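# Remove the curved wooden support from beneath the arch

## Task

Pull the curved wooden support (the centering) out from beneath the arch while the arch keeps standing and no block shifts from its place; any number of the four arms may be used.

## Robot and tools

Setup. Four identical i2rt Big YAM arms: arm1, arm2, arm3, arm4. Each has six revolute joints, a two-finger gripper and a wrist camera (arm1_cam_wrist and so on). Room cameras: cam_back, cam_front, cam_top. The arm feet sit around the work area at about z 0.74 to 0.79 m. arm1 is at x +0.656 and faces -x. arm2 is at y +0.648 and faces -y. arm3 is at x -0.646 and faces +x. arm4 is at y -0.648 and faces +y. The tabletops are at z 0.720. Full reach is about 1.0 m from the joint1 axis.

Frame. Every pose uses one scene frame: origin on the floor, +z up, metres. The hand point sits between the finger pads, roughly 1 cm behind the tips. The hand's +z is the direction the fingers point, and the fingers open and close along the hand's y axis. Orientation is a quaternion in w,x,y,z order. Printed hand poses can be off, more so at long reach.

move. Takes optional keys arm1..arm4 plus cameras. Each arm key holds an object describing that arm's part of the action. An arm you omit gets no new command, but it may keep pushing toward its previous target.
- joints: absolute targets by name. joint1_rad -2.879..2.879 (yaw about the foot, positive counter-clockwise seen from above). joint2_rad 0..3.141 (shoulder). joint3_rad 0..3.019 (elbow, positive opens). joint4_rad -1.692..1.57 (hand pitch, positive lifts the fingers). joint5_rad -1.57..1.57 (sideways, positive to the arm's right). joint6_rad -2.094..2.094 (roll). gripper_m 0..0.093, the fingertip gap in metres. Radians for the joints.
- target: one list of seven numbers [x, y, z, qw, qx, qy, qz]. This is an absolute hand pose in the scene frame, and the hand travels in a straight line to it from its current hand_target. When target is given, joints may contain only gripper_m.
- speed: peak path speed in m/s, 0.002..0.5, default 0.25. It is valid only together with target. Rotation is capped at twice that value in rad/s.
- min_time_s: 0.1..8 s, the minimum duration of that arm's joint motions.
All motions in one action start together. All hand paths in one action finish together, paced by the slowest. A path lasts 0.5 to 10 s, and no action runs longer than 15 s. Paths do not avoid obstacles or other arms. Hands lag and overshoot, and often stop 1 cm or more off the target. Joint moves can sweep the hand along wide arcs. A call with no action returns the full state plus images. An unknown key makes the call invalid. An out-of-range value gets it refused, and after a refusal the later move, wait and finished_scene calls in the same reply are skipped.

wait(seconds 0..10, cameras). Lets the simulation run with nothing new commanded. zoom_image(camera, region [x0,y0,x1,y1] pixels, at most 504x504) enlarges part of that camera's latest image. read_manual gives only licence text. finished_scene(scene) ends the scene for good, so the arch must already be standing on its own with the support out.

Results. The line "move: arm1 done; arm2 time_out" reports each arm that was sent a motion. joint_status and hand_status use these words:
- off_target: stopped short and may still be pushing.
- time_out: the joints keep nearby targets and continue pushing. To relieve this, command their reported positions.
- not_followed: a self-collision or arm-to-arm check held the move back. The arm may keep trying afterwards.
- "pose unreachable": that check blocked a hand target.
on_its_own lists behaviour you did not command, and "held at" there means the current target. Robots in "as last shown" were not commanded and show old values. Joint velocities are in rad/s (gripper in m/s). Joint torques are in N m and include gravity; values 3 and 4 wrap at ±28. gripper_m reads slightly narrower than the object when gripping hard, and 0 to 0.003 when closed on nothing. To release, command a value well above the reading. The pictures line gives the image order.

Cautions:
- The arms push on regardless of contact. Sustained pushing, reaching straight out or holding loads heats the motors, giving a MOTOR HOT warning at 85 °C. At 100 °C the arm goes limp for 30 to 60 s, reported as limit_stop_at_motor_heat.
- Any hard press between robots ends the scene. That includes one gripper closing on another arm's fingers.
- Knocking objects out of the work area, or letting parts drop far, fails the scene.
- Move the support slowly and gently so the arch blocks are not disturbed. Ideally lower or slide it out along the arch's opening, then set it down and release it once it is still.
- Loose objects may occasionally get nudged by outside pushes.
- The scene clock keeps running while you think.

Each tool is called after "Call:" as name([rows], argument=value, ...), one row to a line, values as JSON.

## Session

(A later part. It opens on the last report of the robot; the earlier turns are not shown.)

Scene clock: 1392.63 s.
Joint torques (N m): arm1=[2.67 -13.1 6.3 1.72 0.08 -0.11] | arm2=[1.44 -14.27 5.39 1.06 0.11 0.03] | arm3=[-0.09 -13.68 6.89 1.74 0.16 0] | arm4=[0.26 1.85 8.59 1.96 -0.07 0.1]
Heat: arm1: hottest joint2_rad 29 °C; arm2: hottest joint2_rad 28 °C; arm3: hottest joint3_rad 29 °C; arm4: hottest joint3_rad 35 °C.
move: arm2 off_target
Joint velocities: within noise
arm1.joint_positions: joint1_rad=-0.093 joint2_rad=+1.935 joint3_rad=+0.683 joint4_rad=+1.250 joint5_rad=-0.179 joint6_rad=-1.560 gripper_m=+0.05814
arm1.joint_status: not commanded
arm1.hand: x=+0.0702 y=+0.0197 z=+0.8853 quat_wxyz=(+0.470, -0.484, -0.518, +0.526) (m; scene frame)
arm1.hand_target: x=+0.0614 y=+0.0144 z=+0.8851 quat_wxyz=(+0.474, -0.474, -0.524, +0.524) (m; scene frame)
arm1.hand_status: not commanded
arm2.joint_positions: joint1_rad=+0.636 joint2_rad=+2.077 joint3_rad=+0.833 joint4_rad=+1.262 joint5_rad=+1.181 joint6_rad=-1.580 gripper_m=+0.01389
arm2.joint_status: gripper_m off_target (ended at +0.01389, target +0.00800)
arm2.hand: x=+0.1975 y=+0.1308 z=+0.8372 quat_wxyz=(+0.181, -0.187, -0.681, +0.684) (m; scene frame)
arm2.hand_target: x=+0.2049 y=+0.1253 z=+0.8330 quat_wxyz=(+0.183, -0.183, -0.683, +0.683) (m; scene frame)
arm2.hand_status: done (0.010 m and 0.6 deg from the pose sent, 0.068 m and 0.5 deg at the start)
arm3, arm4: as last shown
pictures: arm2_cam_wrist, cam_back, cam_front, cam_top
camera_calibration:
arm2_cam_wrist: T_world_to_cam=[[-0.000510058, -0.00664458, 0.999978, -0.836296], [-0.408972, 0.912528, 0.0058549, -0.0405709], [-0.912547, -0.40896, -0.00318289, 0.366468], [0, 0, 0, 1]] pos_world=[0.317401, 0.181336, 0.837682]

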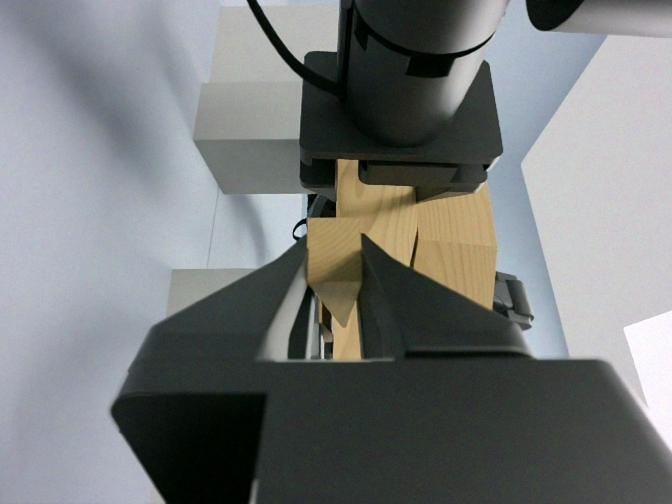

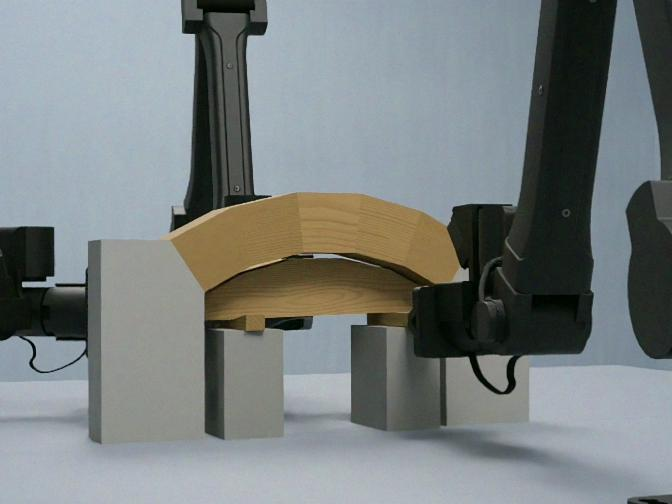

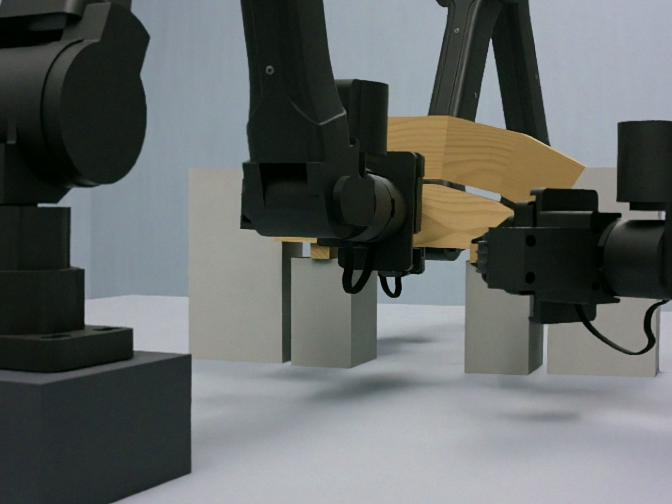

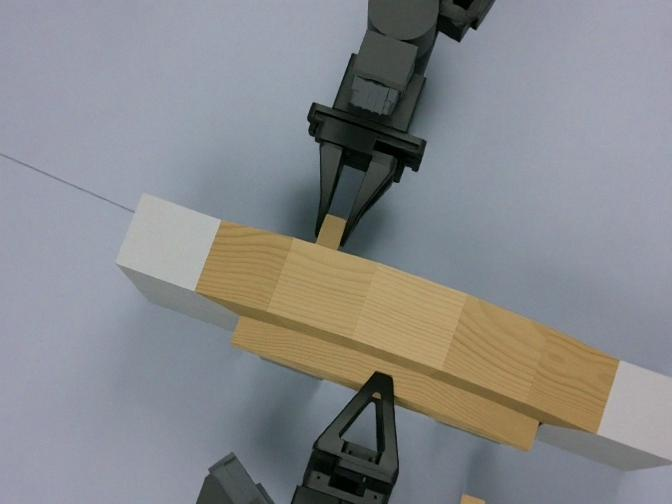

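Call:
move(arm1={"target": [0.085, 0.0165, 0.8875, 0.4745, -0.4745, -0.5243, 0.5243], "speed": 0.04, "joints": {"gripper_m": 0.053}}, arm2={"target": [0.22, 0.23, 0.87, -0.183, 0.183, 0.683, -0.683], "speed": 0.2, "joints": {"gripper_m": 0.008}}, cameras=["arm1_cam_wrist", "cam_top", "cam_front", "cam_back", "arm3_cam_wrist"])

Scene clock: 1404.67 s.
Joint torques (N m): arm1=[1.85 -14.62 2.73 2.59 -0.32 -0.18] | arm2=[1.38 -14.33 2.81 2.19 0.1 0.05] | arm3=[-0.15 -14.1 6.45 1.59 0.18 0.02] | arm4=[0.32 1.85 8.58 1.96 -0.07 0.1]
Heat: arm1: hottest joint2_rad 29 °C; arm2: hottest joint2_rad 28 °C; arm3: hottest joint3_rad 29 °C; arm4: hottest joint3_rad 35 °C.
move: arm1 off_target; arm2 off_target
Joint velocities: within noise
arm1.joint_positions: joint1_rad=-0.094 joint2_rad=+1.925 joint3_rad=+0.657 joint4_rad=+1.260 joint5_rad=-0.177 joint6_rad=-1.554 gripper_m=+0.05814
arm1.joint_status: gripper_m off_target (ended at +0.05814, target +0.05300)
arm1.hand: x=+0.0792 y=+0.0195 z=+0.8842 quat_wxyz=(+0.468, -0.487, -0.517, +0.526) (m; scene frame)
arm1.hand_target: x=+0.0848 y=+0.0165 z=+0.8876 quat_wxyz=(+0.475, -0.475, -0.524, +0.524) (m; scene frame)
arm1.hand_status: done (0.007 m and 1.9 deg from the pose sent, 0.015 m and 1.4 deg at the start)
arm2.joint_positions: joint1_rad=+0.825 joint2_rad=+1.928 joint3_rad=+0.661 joint4_rad=+1.272 joint5_rad=+1.372 joint6_rad=-1.588 gripper_m=+0.01389
arm2.joint_status: gripper_m off_target (ended at +0.01389, target +0.00800)
arm2.hand: x=+0.2195 y=+0.2267 z=+0.8661 quat_wxyz=(+0.187, -0.181, -0.685, +0.680) (m; scene frame)
arm2.hand_target: x=+0.2200 y=+0.2300 z=+0.8699 quat_wxyz=(+0.183, -0.183, -0.683, +0.683) (m; scene frame)
arm2.hand_status: done (0.005 m and 0.7 deg from the pose sent, 0.107 m and 0.6 deg at the start)
arm3: as last shown
arm4.joint_positions: joint1_rad=-0.532 joint2_rad=+0.626 joint3_rad=+1.451 joint4_rad=-1.405 joint5_rad=+0.055 joint6_rad=-0.721 gripper_m=+0.09396
arm4.joint_status: not commanded
arm4.hand: x=+0.1251 y=-0.4552 z=+1.3292 quat_wxyz=(-0.469, +0.683, -0.557, -0.063) (m; scene frame)
arm4.hand_target: x=+0.1239 y=-0.4576 z=+1.3420 quat_wxyz=(-0.482, +0.677, -0.553, -0.066) (m; scene frame)
arm4.hand_status: not commanded
pictures: arm1_cam_wrist, arm3_cam_wrist, cam_back, cam_front, cam_top
camera_calibration:
arm1_cam_wrist: T_world_to_cam=[[-0.0105948, 0.015918, 0.999817, -0.884048], [0.501124, 0.865334, -0.00846668, -0.0455725], [-0.865311, 0.500943, -0.0171449, 0.201109], [0, 0, 0, 1]] pos_world=[0.187493, -0.0472364, 0.886948]
arm3_cam_wrist: T_world_to_cam=[[0.0455891, -0.998931, 0.00765785, -0.0796609], [-0.582684, -0.0328176, -0.812036, 0.671923], [0.811419, 0.0325579, -0.583558, 0.648863], [0, 0, 0, 1]] pos_world=[-0.131349, -0.0786505, 0.924884]

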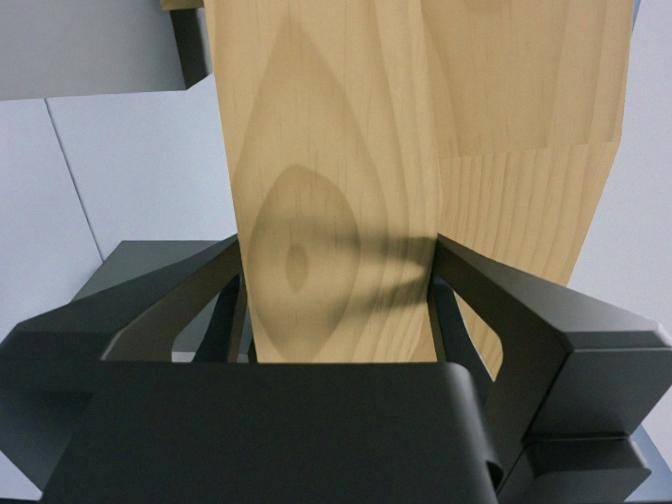

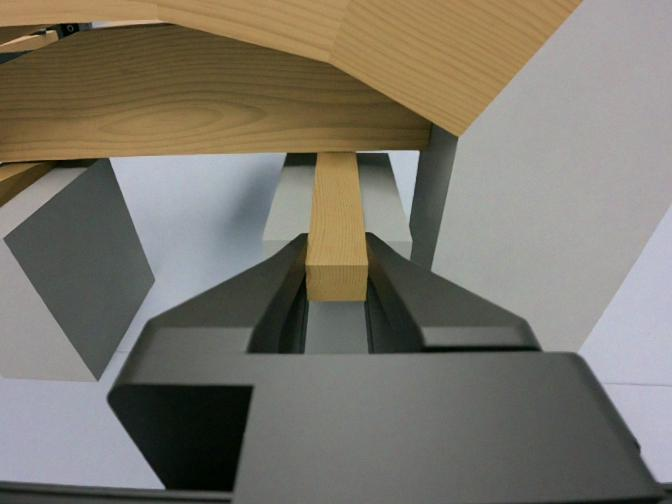

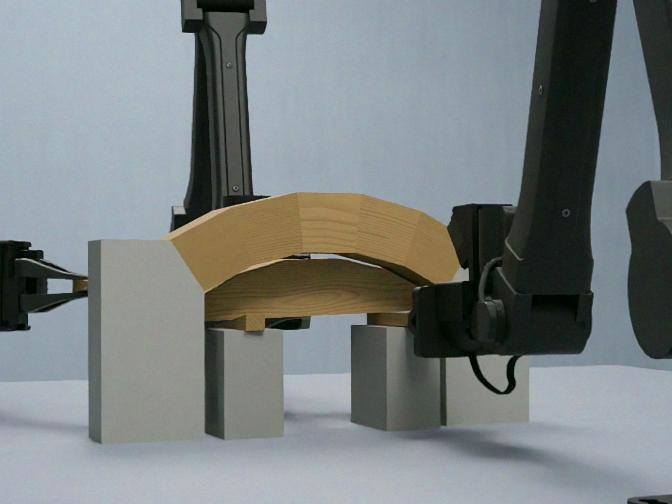

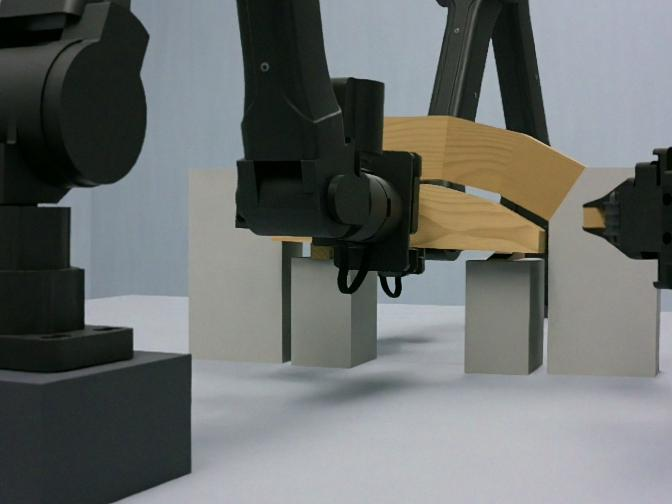

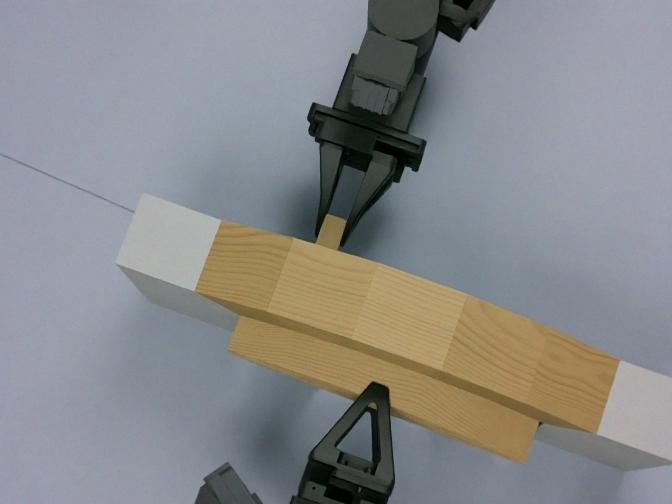

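Call:
move(arm1={"target": [0.100, 0.018, 0.8905, 0.4849, -0.4639, -0.5337, 0.5147], "speed": 0.04, "joints": {"gripper_m": 0.053}}, cameras=["arm1_cam_wrist", "cam_top", "cam_front", "cam_back", "arm3_cam_wrist"])

Scene clock: 1418.47 s.
Joint torques (N m): arm1=[1.61 -14.04 2.7 2.55 -0.47 -0.38] | arm2=[1.32 -14.27 2.82 2.17 0.11 0] | arm3=[0.21 -13.27 6.69 1.58 0.16 -0.04] | arm4=[0.32 1.85 8.59 1.96 -0.07 0.1]
Heat: arm1: hottest joint2_rad 29 °C; arm2: hottest joint2_rad 28 °C; arm3: hottest joint3_rad 29 °C; arm4: hottest joint3_rad 35 °C.
move: arm1 off_target
Joint velocities: within noise
arm1.joint_positions: joint1_rad=-0.098 joint2_rad=+1.901 joint3_rad=+0.613 joint4_rad=+1.277 joint5_rad=-0.180 joint6_rad=-1.575 gripper_m=+0.05814
arm1.joint_status: gripper_m off_target (ended at +0.05814, target +0.05300)
arm1.hand: x=+0.0949 y=+0.0202 z=+0.8855 quat_wxyz=(+0.473, -0.483, -0.523, +0.519) (m; scene frame)
arm1.hand_target: x=+0.0999 y=+0.0180 z=+0.8904 quat_wxyz=(+0.485, -0.464, -0.533, +0.515) (m; scene frame)
arm1.hand_status: off_target (0.007 m and 3.0 deg from the pose sent, 0.022 m and 4.1 deg at the start)
arm2, arm3, arm4: as last shown
arm2.joint_positions: joint1_rad=+0.825 joint2_rad=+1.928 joint3_rad=+0.661 joint4_rad=+1.272 joint5_rad=+1.372 joint6_rad=-1.589 gripper_m=+0.01389
arm2.hand: x=+0.2195 y=+0.2267 z=+0.8661 quat_wxyz=(+0.188, -0.181, -0.685, +0.680) (m; scene frame)
pictures: arm1_cam_wrist, arm3_cam_wrist, cam_back, cam_front, cam_top
camera_calibration:
arm1_cam_wrist: T_world_to_cam=[[-0.0125227, -0.00536543, 0.999907, -0.884685], [0.502191, 0.864688, 0.0109292, -0.0712805], [-0.864666, 0.502281, -0.00813374, 0.206296], [0, 0, 0, 1]] pos_world=[0.203095, -0.0467297, 0.88706]
arm3_cam_wrist: T_world_to_cam=[[0.0455891, -0.998931, 0.00765785, -0.0796609], [-0.582684, -0.0328176, -0.812036, 0.671923], [0.811419, 0.0325579, -0.583558, 0.648863], [0, 0, 0, 1]] pos_world=[-0.131349, -0.0786505, 0.924884]

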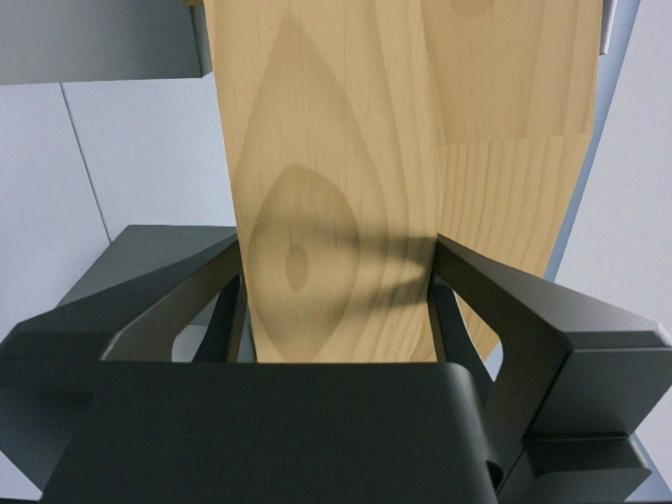

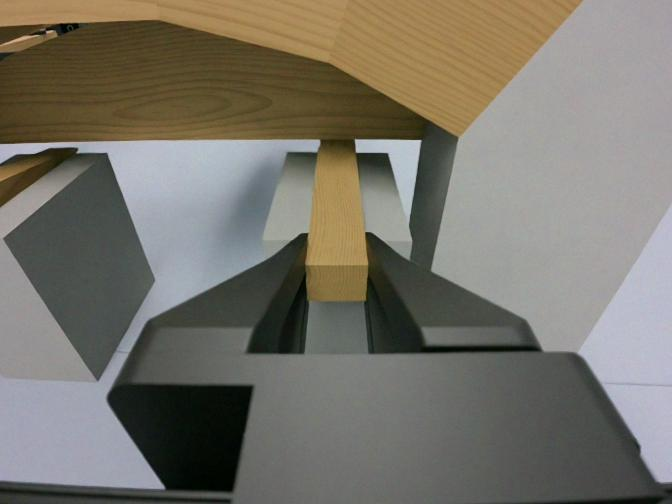

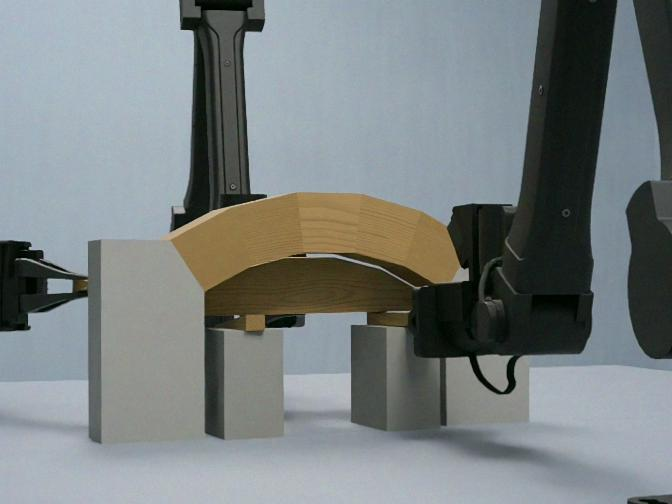

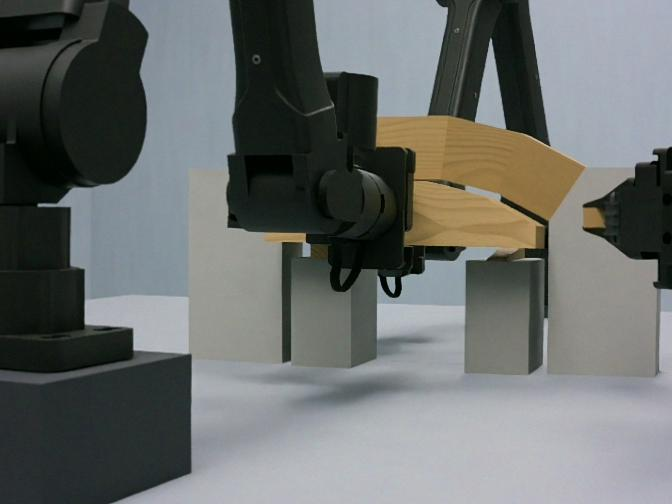

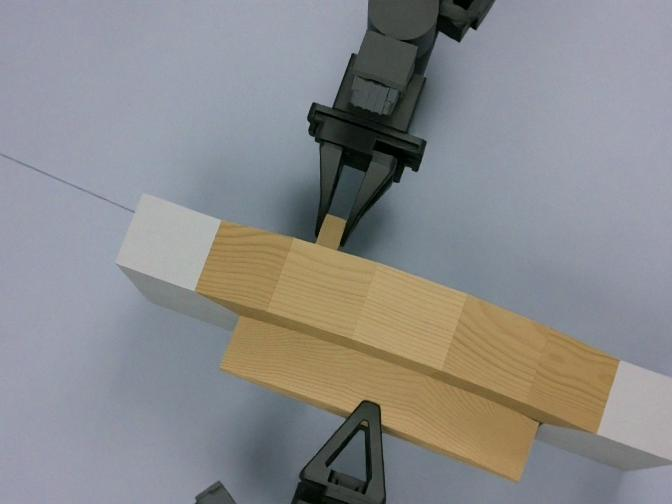

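Call:
move(arm1={"target": [0.13, 0.021, 0.893, 0.4849, -0.4639, -0.5337, 0.5147], "speed": 0.06, "joints": {"gripper_m": 0.053}}, cameras=["cam_top", "cam_front", "cam_back", "arm3_cam_wrist"])

Scene clock: 1424.57 s.
Joint torques (N m): arm1=[1.08 -13.74 4.25 3.21 -0.09 -0.01] | arm2=[1.26 -14.21 2.85 2.24 0.11 0] | arm3=[0.79 -13.51 6.72 1.51 0.17 0.06] | arm4=[0.32 1.79 8.61 1.95 -0.07 0.1]
Heat: arm1: hottest joint2_rad 29 °C; arm2: hottest joint2_rad 28 °C; arm3: hottest joint3_rad 29 °C; arm4: hottest joint3_rad 35 °C.
move: arm1 off_target
Joint velocities: within noise
arm1.joint_positions: joint1_rad=-0.106 joint2_rad=+1.875 joint3_rad=+0.503 joint4_rad=+1.305 joint5_rad=-0.207 joint6_rad=-1.610 gripper_m=+0.05814
arm1.joint_status: gripper_m off_target (ended at +0.05814, target +0.05300)
arm1.hand: x=+0.1360 y=+0.0155 z=+0.8689 quat_wxyz=(+0.460, -0.484, -0.547, +0.504) (m; scene frame)
arm1.hand_target: x=+0.1305 y=+0.0210 z=+0.8928 quat_wxyz=(+0.485, -0.464, -0.534, +0.514) (m; scene frame)
arm1.hand_status: off_target (0.025 m and 4.2 deg from the pose sent, 0.036 m and 3.0 deg at the start)
arm2, arm3, arm4: as last shown
arm3.hand: x=-0.0294 y=-0.0747 z=+0.8475 quat_wxyz=(-0.707, +0.017, -0.706, -0.011) (m; scene frame)
arm3.hand_target: x=-0.0194 y=-0.0730 z=+0.8440 quat_wxyz=(-0.707, +0.015, -0.707, -0.015) (m; scene frame)
pictures: arm3_cam_wrist, cam_back, cam_front, cam_top
camera_calibration:
arm3_cam_wrist: T_world_to_cam=[[0.0456176, -0.998931, 0.00749925, -0.0795093], [-0.583026, -0.0327191, -0.811794, 0.671501], [0.811172, 0.0326598, -0.583895, 0.649034], [0, 0, 0, 1]] pos_world=[-0.131348, -0.0786507, 0.924685]

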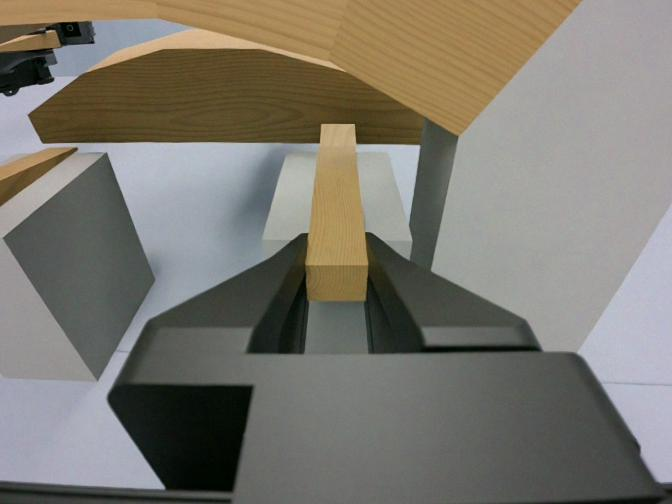

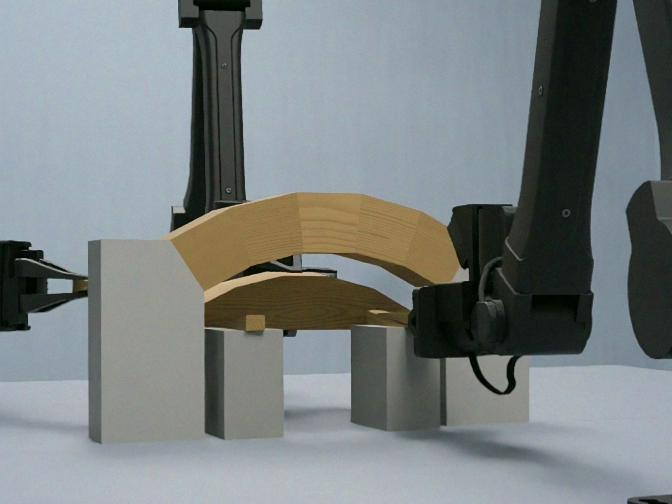

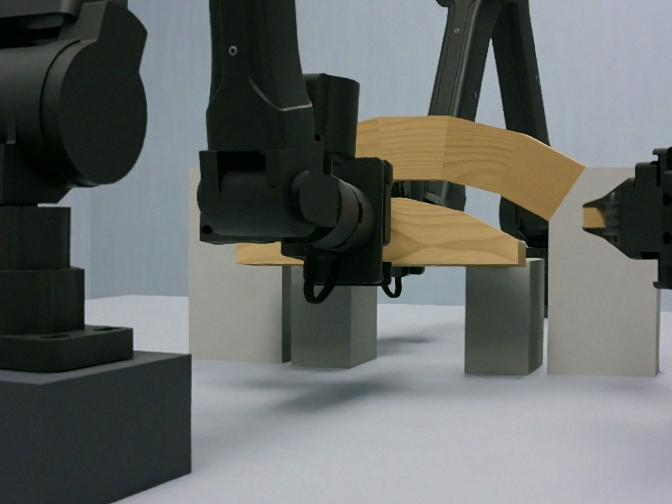

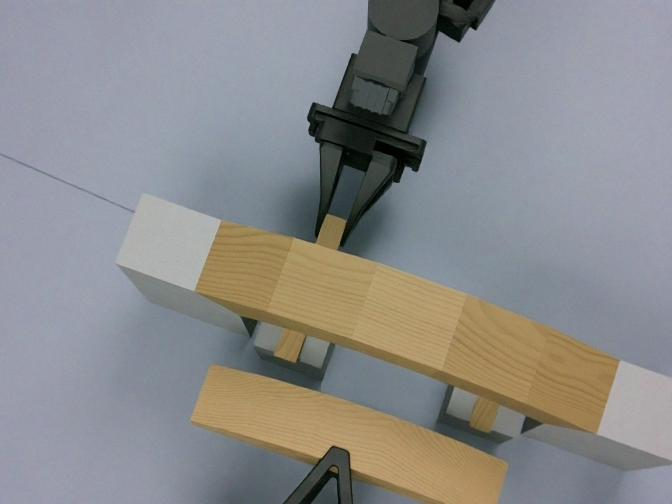

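Call:
move(arm1={"target": [0.24, 0.025, 0.99, 0.4849, -0.4639, -0.5337, 0.5147], "speed": 0.15, "joints": {"gripper_m": 0.053}}, cameras=["cam_top", "cam_front", "arm1_cam_wrist"])

Scene clock: 1447.20 s.
Joint torques (N m): arm1=[1.08 -7.71 7.56 2.37 -0.1 -0.01] | arm2=[1.2 -14.15 2.82 2.18 0.1 0] | arm3=[0.09 -14.15 6.5 1.61 0.12 0.01] | arm4=[0.32 1.79 8.59 1.96 -0.07 0.1]
Heat: arm1: hottest joint2_rad 29 °C; arm2: hottest joint2_rad 28 °C; arm3: hottest joint3_rad 29 °C; arm4: hottest joint3_rad 35 °C.
move: arm1 off_target
Joint velocities: within noise
arm1.joint_positions: joint1_rad=-0.167 joint2_rad=+1.223 joint3_rad=+0.244 joint4_rad=+0.924 joint5_rad=-0.269 joint6_rad=-1.611 gripper_m=+0.05814
arm1.joint_status: gripper_m off_target (ended at +0.05814, target +0.05300)
arm1.hand: x=+0.2427 y=+0.0205 z=+0.9680 quat_wxyz=(+0.463, -0.481, -0.544, +0.508) (m; scene frame)
arm1.hand_target: x=+0.2403 y=+0.0248 z=+0.9898 quat_wxyz=(+0.485, -0.464, -0.534, +0.515) (m; scene frame)
arm1.hand_status: off_target (0.023 m and 3.5 deg from the pose sent, 0.160 m and 4.2 deg at the start)
arm2, arm3, arm4: as last shown
pictures: arm1_cam_wrist, cam_front, cam_top
camera_calibration:
arm1_cam_wrist: T_world_to_cam=[[-0.0514628, -0.0330472, 0.998128, -0.953676], [0.481937, 0.874552, 0.053804, -0.183417], [-0.874693, 0.483804, -0.0290803, 0.357708], [0, 0, 0, 1]] pos_world=[0.352201, -0.0441691, 0.972162]

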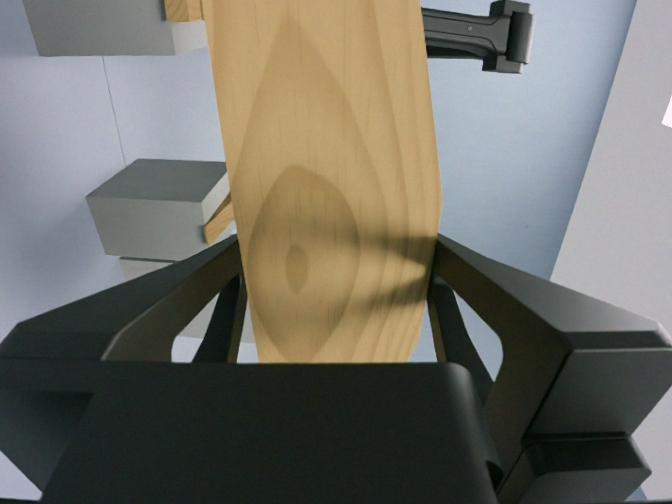

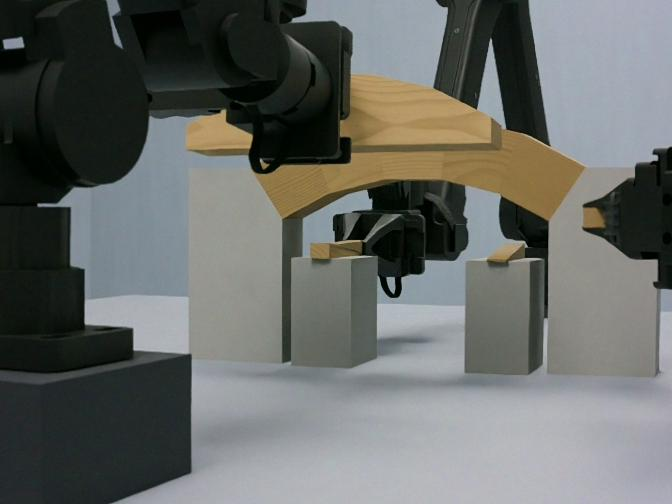

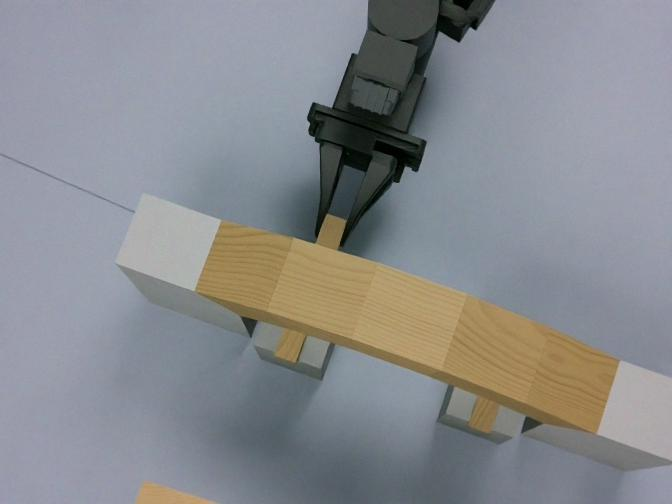

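Call:
move(arm1={"target": [0.31, 0.03, 0.93, 0, 0.6711, 0.7414, 0], "speed": 0.25, "joints": {"gripper_m": 0.053}}, cameras=["cam_top", "cam_front", "arm1_cam_wrist"])

Scene clock: 1455.40 s.
Joint torques (N m): arm1=[2.49 -9 13.38 0.05 0.1 0.08] | arm2=[1.32 -14.21 2.81 2.15 0.1 0.01] | arm3=[-0.38 -14.45 6.69 1.46 0.2 0] | arm4=[0.26 1.85 8.59 1.96 -0.07 0.1]
Heat: arm1: hottest joint2_rad 29 °C; arm2: hottest joint2_rad 28 °C; arm3: hottest joint3_rad 29 °C; arm4: hottest joint3_rad 35 °C.
move: arm1 off_target
Joint velocities: within noise
arm1.joint_positions: joint1_rad=-0.100 joint2_rad=+1.300 joint3_rad=+0.900 joint4_rad=-1.222 joint5_rad=+0.006 joint6_rad=-1.764 gripper_m=+0.05813
arm1.joint_status: gripper_m off_target (ended at +0.05813, target +0.05300)
arm1.hand: x=+0.3326 y=+0.0306 z=+0.9063 quat_wxyz=(-0.023, -0.671, -0.741, -0.015) (m; scene frame)
arm1.hand_target: x=+0.3113 y=+0.0298 z=+0.9300 quat_wxyz=(+0.000, -0.671, -0.741, +0.000) (m; scene frame)
arm1.hand_status: off_target (0.033 m and 3.2 deg from the pose sent, 0.078 m and 86.8 deg at the start)
arm2, arm4: as last shown
arm3.joint_positions: joint1_rad=-0.165 joint2_rad=+1.941 joint3_rad=+0.785 joint4_rad=+1.153 joint5_rad=-0.223 joint6_rad=-0.005 gripper_m=+0.01819
arm3.joint_status: not commanded
arm3.hand: x=-0.0294 y=-0.0747 z=+0.8475 quat_wxyz=(-0.707, +0.017, -0.706, -0.011) (m; scene frame)
arm3.hand_target: x=-0.0194 y=-0.0730 z=+0.8440 quat_wxyz=(-0.707, +0.015, -0.707, -0.015) (m; scene frame)
arm3.hand_status: not commanded
pictures: arm1_cam_wrist, cam_front, cam_top
camera_calibration:
arm1_cam_wrist: T_world_to_cam=[[-0.992429, -0.11092, -0.0527435, 0.380643], [-0.121329, 0.818611, 0.561386, -0.48996], [-0.0190927, 0.563535, -0.825871, 0.864659], [0, 0, 0, 1]] pos_world=[0.334823, -0.0439576, 1.00923]

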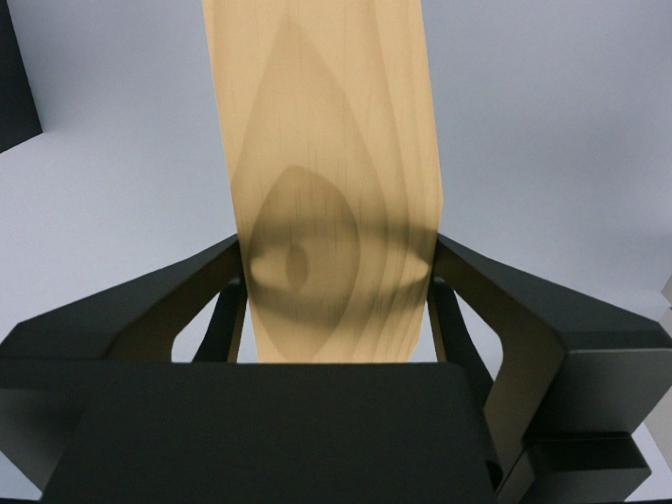

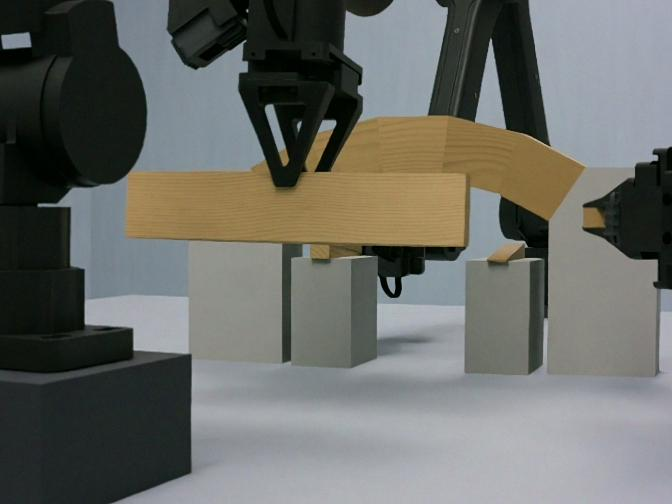

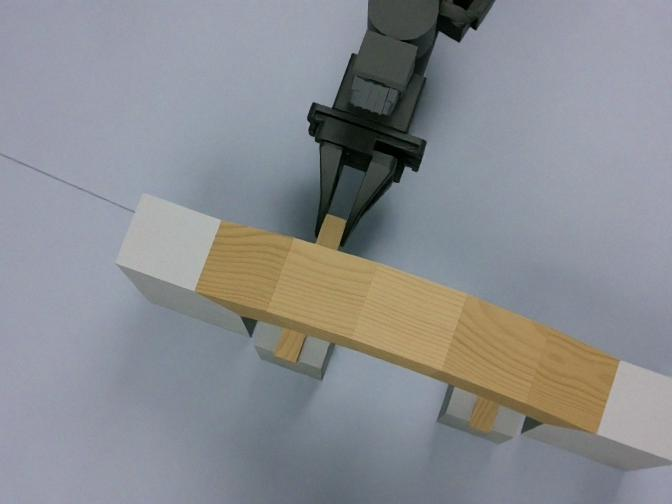

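Call:
move(arm1={"target": [0.30, 0.03, 0.815, 0, 0.6711, 0.7414, 0], "speed": 0.12, "joints": {"gripper_m": 0.053}}, cameras=["cam_front", "arm1_cam_wrist"])

Scene clock: 1463.80 s.
Joint torques (N m): arm1=[2.49 -10.7 7.38 0.84 0.1 0.08] | arm2=[1.38 -14.21 2.78 2.24 0.11 0.02] | arm3=[0.03 -13.27 6.54 1.63 0.13 -0.01] | arm4=[0.32 1.79 8.59 1.96 -0.07 0.1]
Heat: arm1: hottest joint2_rad 29 °C; arm2: hottest joint2_rad 28 °C; arm3: hottest joint3_rad 29 °C; arm4: hottest joint3_rad 35 °C.
move: arm1 off_target
Joint velocities: within noise
arm1.joint_positions: joint1_rad=-0.100 joint2_rad=+1.498 joint3_rad=+0.804 joint4_rad=-0.898 joint5_rad=+0.006 joint6_rad=-1.764 gripper_m=+0.05813
arm1.joint_status: gripper_m off_target (ended at +0.05813, target +0.05300)
arm1.hand: x=+0.3078 y=+0.0321 z=+0.8099 quat_wxyz=(-0.011, -0.671, -0.741, -0.006) (m; scene frame)
arm1.hand_target: x=+0.3002 y=+0.0299 z=+0.8150 quat_wxyz=(+0.000, -0.671, -0.741, +0.000) (m; scene frame)
arm1.hand_status: done (0.010 m and 1.5 deg from the pose sent, 0.097 m and 3.2 deg at the start)
arm2, arm3, arm4: as last shown
pictures: arm1_cam_wrist, cam_front
camera_calibration:
arm1_cam_wrist: T_world_to_cam=[[-0.993583, -0.110524, -0.024028, 0.328182], [-0.104582, 0.81684, 0.567304, -0.450012], [-0.0430735, 0.566177, -0.823157, 0.788843], [0, 0, 0, 1]] pos_world=[0.312991, -0.0427652, 0.912521]

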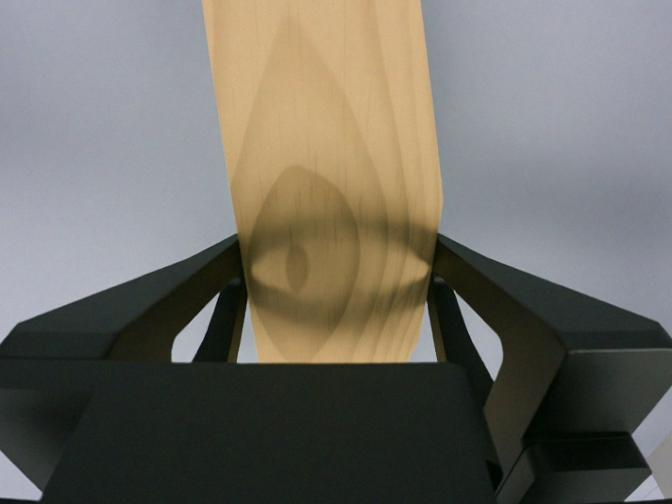

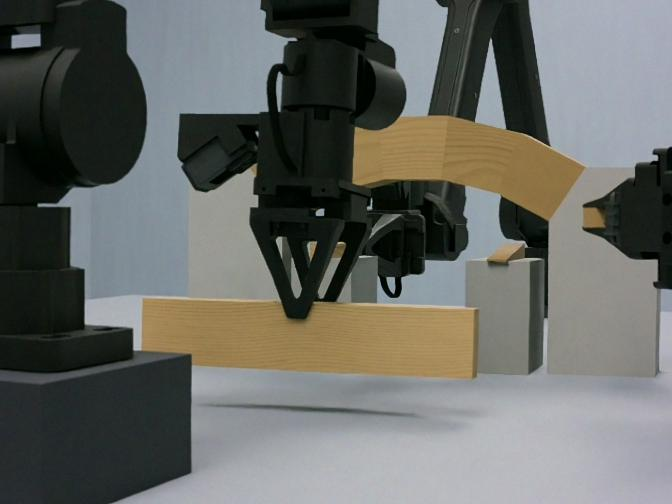

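Call:
move(arm1={"target": [0.30, 0.03, 0.787, 0, 0.6711, 0.7414, 0], "speed": 0.06, "joints": {"gripper_m": 0.053}}, cameras=["cam_front"])

Scene clock: 1472.60 s.
Joint torques (N m): arm1=[2.37 -10.93 6.71 0.84 0.08 0.07] | arm2=[1.26 -14.15 2.74 2.22 0.11 0.01] | arm3=[-0.09 -14.1 6.67 1.36 0.11 0.01] | arm4=[0.32 1.79 8.59 1.95 -0.07 0.1]
Heat: arm1: hottest joint2_rad 29 °C; arm2: hottest joint2_rad 28 °C; arm3: hottest joint3_rad 29 °C; arm4: hottest joint3_rad 35 °C.
move: arm1 off_target
Joint velocities: within noise
arm1.joint_positions: joint1_rad=-0.100 joint2_rad=+1.555 joint3_rad=+0.776 joint4_rad=-0.811 joint5_rad=+0.006 joint6_rad=-1.764 gripper_m=+0.05813
arm1.joint_status: gripper_m off_target (ended at +0.05813, target +0.05300)
arm1.hand: x=+0.3071 y=+0.0319 z=+0.7830 quat_wxyz=(-0.010, -0.671, -0.741, -0.005) (m; scene frame)
arm1.hand_target: x=+0.3001 y=+0.0299 z=+0.7870 quat_wxyz=(+0.000, -0.671, -0.741, +0.000) (m; scene frame)
arm1.hand_status: done (0.008 m and 1.3 deg from the pose sent, 0.024 m and 1.5 deg at the start)
arm2, arm3, arm4: as last shown
pictures: cam_front

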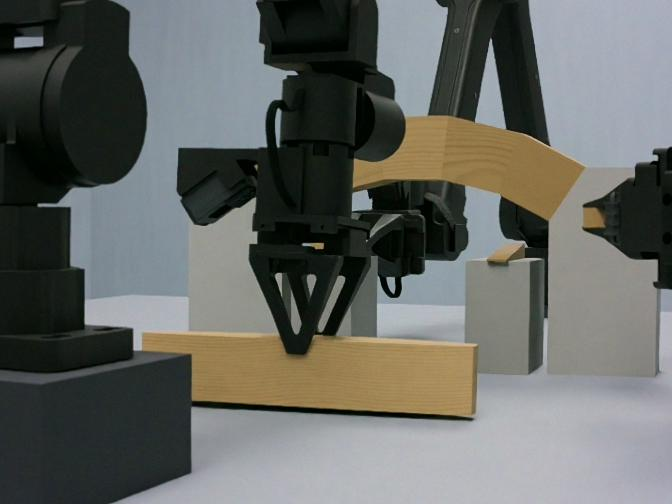

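Call:
move(arm1={"target": [0.30, 0.03, 0.781, 0, 0.6711, 0.7414, 0], "speed": 0.02, "joints": {"gripper_m": 0.053}}, cameras=["cam_front"])

Call:
zoom_image(camera="cam_front", region=[130, 300, 530, 450])

Scene clock: 1477.77 s.
Joint torques (N m): arm1=[2.26 -10.7 6.31 0.99 0.07 0.06] | arm2=[1.44 -14.33 2.86 2.22 0.09 0.02] | arm3=[0.21 -13.8 6.57 1.61 0.2 0.01] | arm4=[0.26 1.85 8.59 1.96 -0.07 0.1]
Heat: arm1: hottest joint2_rad 29 °C; arm2: hottest joint2_rad 28 °C; arm3: hottest joint3_rad 29 °C; arm4: hottest joint3_rad 35 °C.
move: arm1 off_target
Joint velocities: within noise
arm1.joint_positions: joint1_rad=-0.100 joint2_rad=+1.564 joint3_rad=+0.775 joint4_rad=-0.793 joint5_rad=+0.007 joint6_rad=-1.764 gripper_m=+0.05813
arm1.joint_status: gripper_m off_target (ended at +0.05813, target +0.05300)
arm1.hand: x=+0.3046 y=+0.0322 z=+0.7798 quat_wxyz=(-0.007, -0.671, -0.741, -0.003) (m; scene frame)
arm1.hand_target: x=+0.3000 y=+0.0300 z=+0.7810 quat_wxyz=(+0.000, -0.671, -0.741, +0.000) (m; scene frame)
arm1.hand_status: done (0.005 m and 0.9 deg from the pose sent, 0.008 m and 1.3 deg at the start)
arm2, arm3, arm4: as last shown
pictures: cam_front

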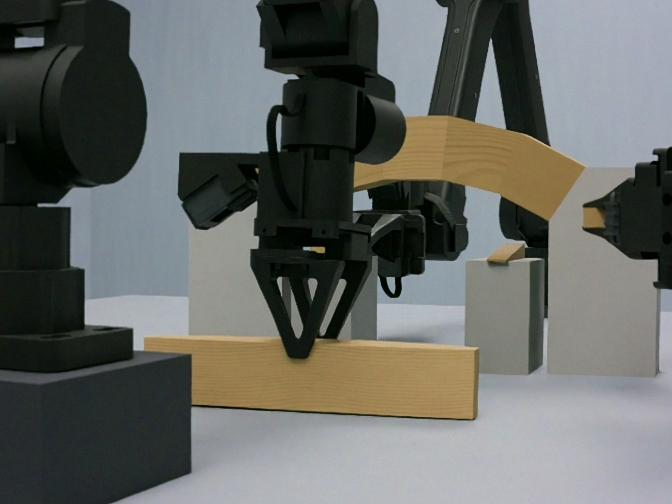

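Scaled by 1.260 from the camera's 672x504 image, which has a finer 960x720 frame.

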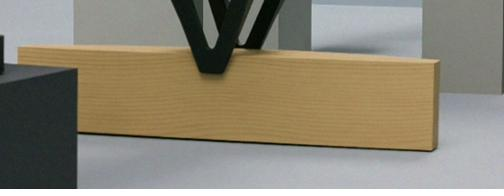

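Call:
move(arm1={"target": [0.30, 0.03, 0.777, 0, 0.6711, 0.7414, 0], "speed": 0.02, "joints": {"gripper_m": 0.053}}, cameras=[])

Call:
move(arm1={"joints": {"gripper_m": 0.07}}, cameras=["cam_front", "arm1_cam_wrist"])

Scene clock: 1485.17 s.
Joint torques (N m): arm1=[2.32 -9.99 6.06 0.98 0.07 0.06] | arm2=[1.44 -14.1 2.84 2.25 0.1 0] | arm3=[0.26 -14.1 6.54 1.59 0.16 -0.01] | arm4=[0.26 1.85 8.59 1.96 -0.07 0.1]
Heat: arm1: hottest joint2_rad 29 °C; arm2: hottest joint2_rad 28 °C; arm3: hottest joint3_rad 29 °C; arm4: hottest joint3_rad 35 °C.
move: arm1 off_target
Joint velocities: within noise
arm1.joint_positions: joint1_rad=-0.100 joint2_rad=+1.564 joint3_rad=+0.775 joint4_rad=-0.782 joint5_rad=+0.007 joint6_rad=-1.764 gripper_m=+0.05813
arm1.joint_status: gripper_m off_target (ended at +0.05813, target +0.05300)
arm1.hand: x=+0.3018 y=+0.0325 z=+0.7796 quat_wxyz=(-0.002, -0.671, -0.741, +0.000) (m; scene frame)
arm1.hand_target: x=+0.3000 y=+0.0300 z=+0.7771 quat_wxyz=(+0.000, -0.671, -0.741, +0.000) (m; scene frame)
arm1.hand_status: done (0.004 m and 0.3 deg from the pose sent, 0.006 m and 0.9 deg at the start)
arm2.joint_positions: joint1_rad=+0.825 joint2_rad=+1.928 joint3_rad=+0.661 joint4_rad=+1.272 joint5_rad=+1.372 joint6_rad=-1.589 gripper_m=+0.01389
arm2.joint_status: not commanded
arm2.hand: x=+0.2195 y=+0.2267 z=+0.8661 quat_wxyz=(+0.188, -0.181, -0.685, +0.680) (m; scene frame)
arm2.hand_target: x=+0.2200 y=+0.2300 z=+0.8699 quat_wxyz=(+0.183, -0.183, -0.683, +0.683) (m; scene frame)
arm2.hand_status: not commanded
arm3: as last shown
arm4.joint_positions: joint1_rad=-0.532 joint2_rad=+0.626 joint3_rad=+1.451 joint4_rad=-1.405 joint5_rad=+0.055 joint6_rad=-0.721 gripper_m=+0.09396
arm4.joint_status: not commanded
arm4.hand: x=+0.1251 y=-0.4552 z=+1.3292 quat_wxyz=(-0.469, +0.683, -0.557, -0.063) (m; scene frame)
arm4.hand_target: x=+0.1239 y=-0.4576 z=+1.3420 quat_wxyz=(-0.482, +0.677, -0.553, -0.066) (m; scene frame)
arm4.hand_status: not commanded
pictures: none
No camera images: "cameras" was empty.

Scene clock: 1485.67 s.
Joint torques (N m): arm1=[2.32 -10.23 6.04 0.98 0.07 0.08] | arm2=[1.32 -14.27 2.84 2.17 0.1 0] | arm3=[-0.15 -14.1 6.61 1.47 0.17 0] | arm4=[0.32 1.85 8.61 1.96 -0.07 0.1]
Heat: arm1: hottest joint2_rad 29 °C; arm2: hottest joint2_rad 28 °C; arm3: hottest joint3_rad 29 °C; arm4: hottest joint3_rad 35 °C.
move: arm1 done
Joint velocities: within noise
arm1.joint_positions: joint1_rad=-0.100 joint2_rad=+1.565 joint3_rad=+0.775 joint4_rad=-0.781 joint5_rad=+0.007 joint6_rad=-1.764 gripper_m=+0.06979
arm1.joint_status: all done
arm1.hand: x=+0.3017 y=+0.0325 z=+0.7794 quat_wxyz=(-0.002, -0.671, -0.741, +0.000) (m; scene frame)
arm1.hand_target: x=+0.3000 y=+0.0300 z=+0.7770 quat_wxyz=(+0.000, -0.671, -0.741, +0.000) (m; scene frame)
arm1.hand_status: not commanded
arm2, arm3, arm4: as last shown
pictures: arm1_cam_wrist, cam_front
camera_calibration:
arm1_cam_wrist: T_world_to_cam=[[-0.9939, -0.110253, -0.00249447, 0.304751], [-0.0918707, 0.81525, 0.571776, -0.440952], [-0.0610066, 0.568517, -0.820406, 0.766482], [0, 0, 0, 1]] pos_world=[0.309142, -0.0426718, 0.881712]

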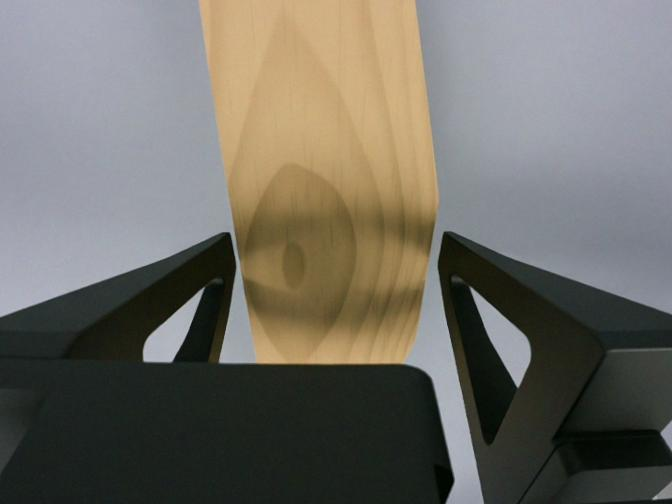

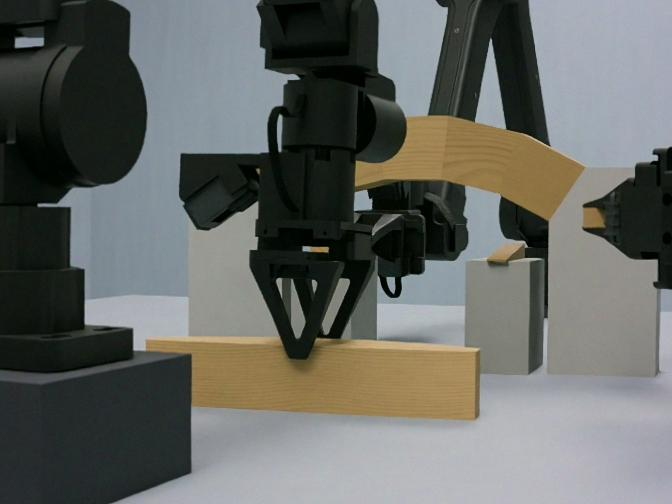

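Call:
move(arm1={"target": [0.30, 0.03, 0.90, 0, 0.6711, 0.7414, 0], "speed": 0.1}, arm3={"target": [-0.12, -0.077, 0.846, 0.7069, -0.0154, 0.7069, 0.0154], "speed": 0.08, "joints": {"gripper_m": 0.012}}, cameras=["cam_front", "cam_back", "arm3_cam_wrist", "cam_top"])

Scene clock: 1637.27 s.
Joint torques (N m): arm1=[2.43 -9.88 11.28 0.18 0.05 0.09] | arm2=[1.26 -14.27 2.78 2.1 0.11 0.01] | arm3=[-0.73 -13.45 3.12 2.56 -0.07 -0.05] | arm4=[0.32 1.85 8.59 1.95 -0.07 0.1]
Heat: arm1: hottest joint2_rad 28 °C; arm2: hottest joint2_rad 29 °C; arm3: hottest joint3_rad 29 °C; arm4: hottest joint3_rad 36 °C.
move: arm1 off_target; arm3 off_target
Joint velocities: within noise
arm1.joint_positions: joint1_rad=-0.098 joint2_rad=+1.363 joint3_rad=+0.893 joint4_rad=-1.136 joint5_rad=+0.007 joint6_rad=-1.763 gripper_m=+0.06989
arm1.joint_status: not commanded
arm1.hand: x=+0.3158 y=+0.0318 z=+0.8835 quat_wxyz=(-0.016, -0.671, -0.741, -0.010) (m; scene frame)
arm1.hand_target: x=+0.3006 y=+0.0299 z=+0.9000 quat_wxyz=(+0.000, -0.671, -0.741, +0.000) (m; scene frame)
arm1.hand_status: off_target (0.023 m and 2.2 deg from the pose sent, 0.121 m and 0.3 deg at the start)
arm2, arm4: as last shown
arm3.joint_positions: joint1_rad=-0.212 joint2_rad=+1.849 joint3_rad=+0.541 joint4_rad=+1.287 joint5_rad=-0.277 joint6_rad=-0.005 gripper_m=+0.01819
arm3.joint_status: gripper_m off_target (ended at +0.01819, target +0.01200)
arm3.hand: x=-0.1173 y=-0.0744 z=+0.8406 quat_wxyz=(-0.701, +0.018, -0.713, -0.015) (m; scene frame)
arm3.hand_target: x=-0.1200 y=-0.0769 z=+0.8459 quat_wxyz=(-0.707, +0.016, -0.707, -0.015) (m; scene frame)
arm3.hand_status: done (0.007 m and 1.0 deg from the pose sent, 0.091 m and 0.5 deg at the start)
pictures: arm3_cam_wrist, cam_back, cam_front, cam_top
camera_calibration:
arm3_cam_wrist: T_world_to_cam=[[0.0528718, -0.998598, 0.00239214, -0.0700439], [-0.596827, -0.03352, -0.801669, 0.604407], [0.800626, 0.040958, -0.597763, 0.727247], [0, 0, 0, 1]] pos_world=[-0.217823, -0.0794726, 0.919423]

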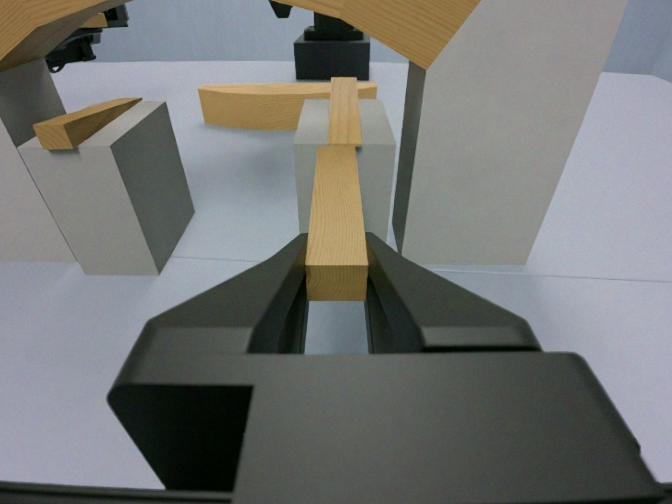

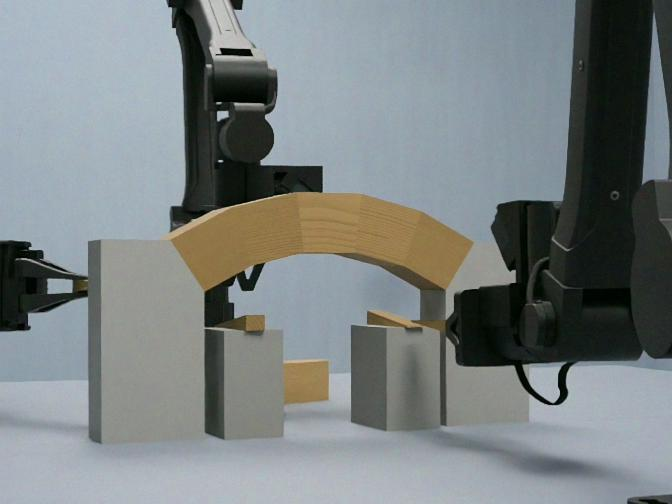

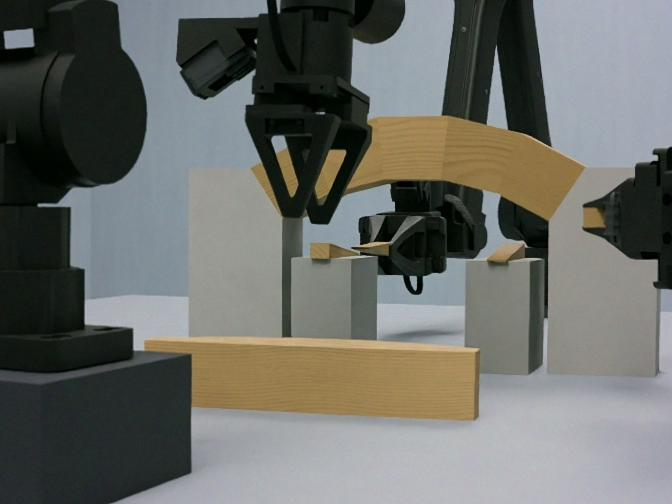

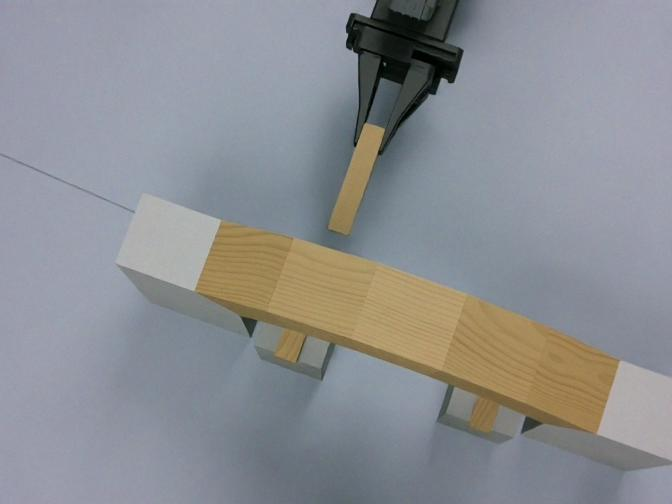

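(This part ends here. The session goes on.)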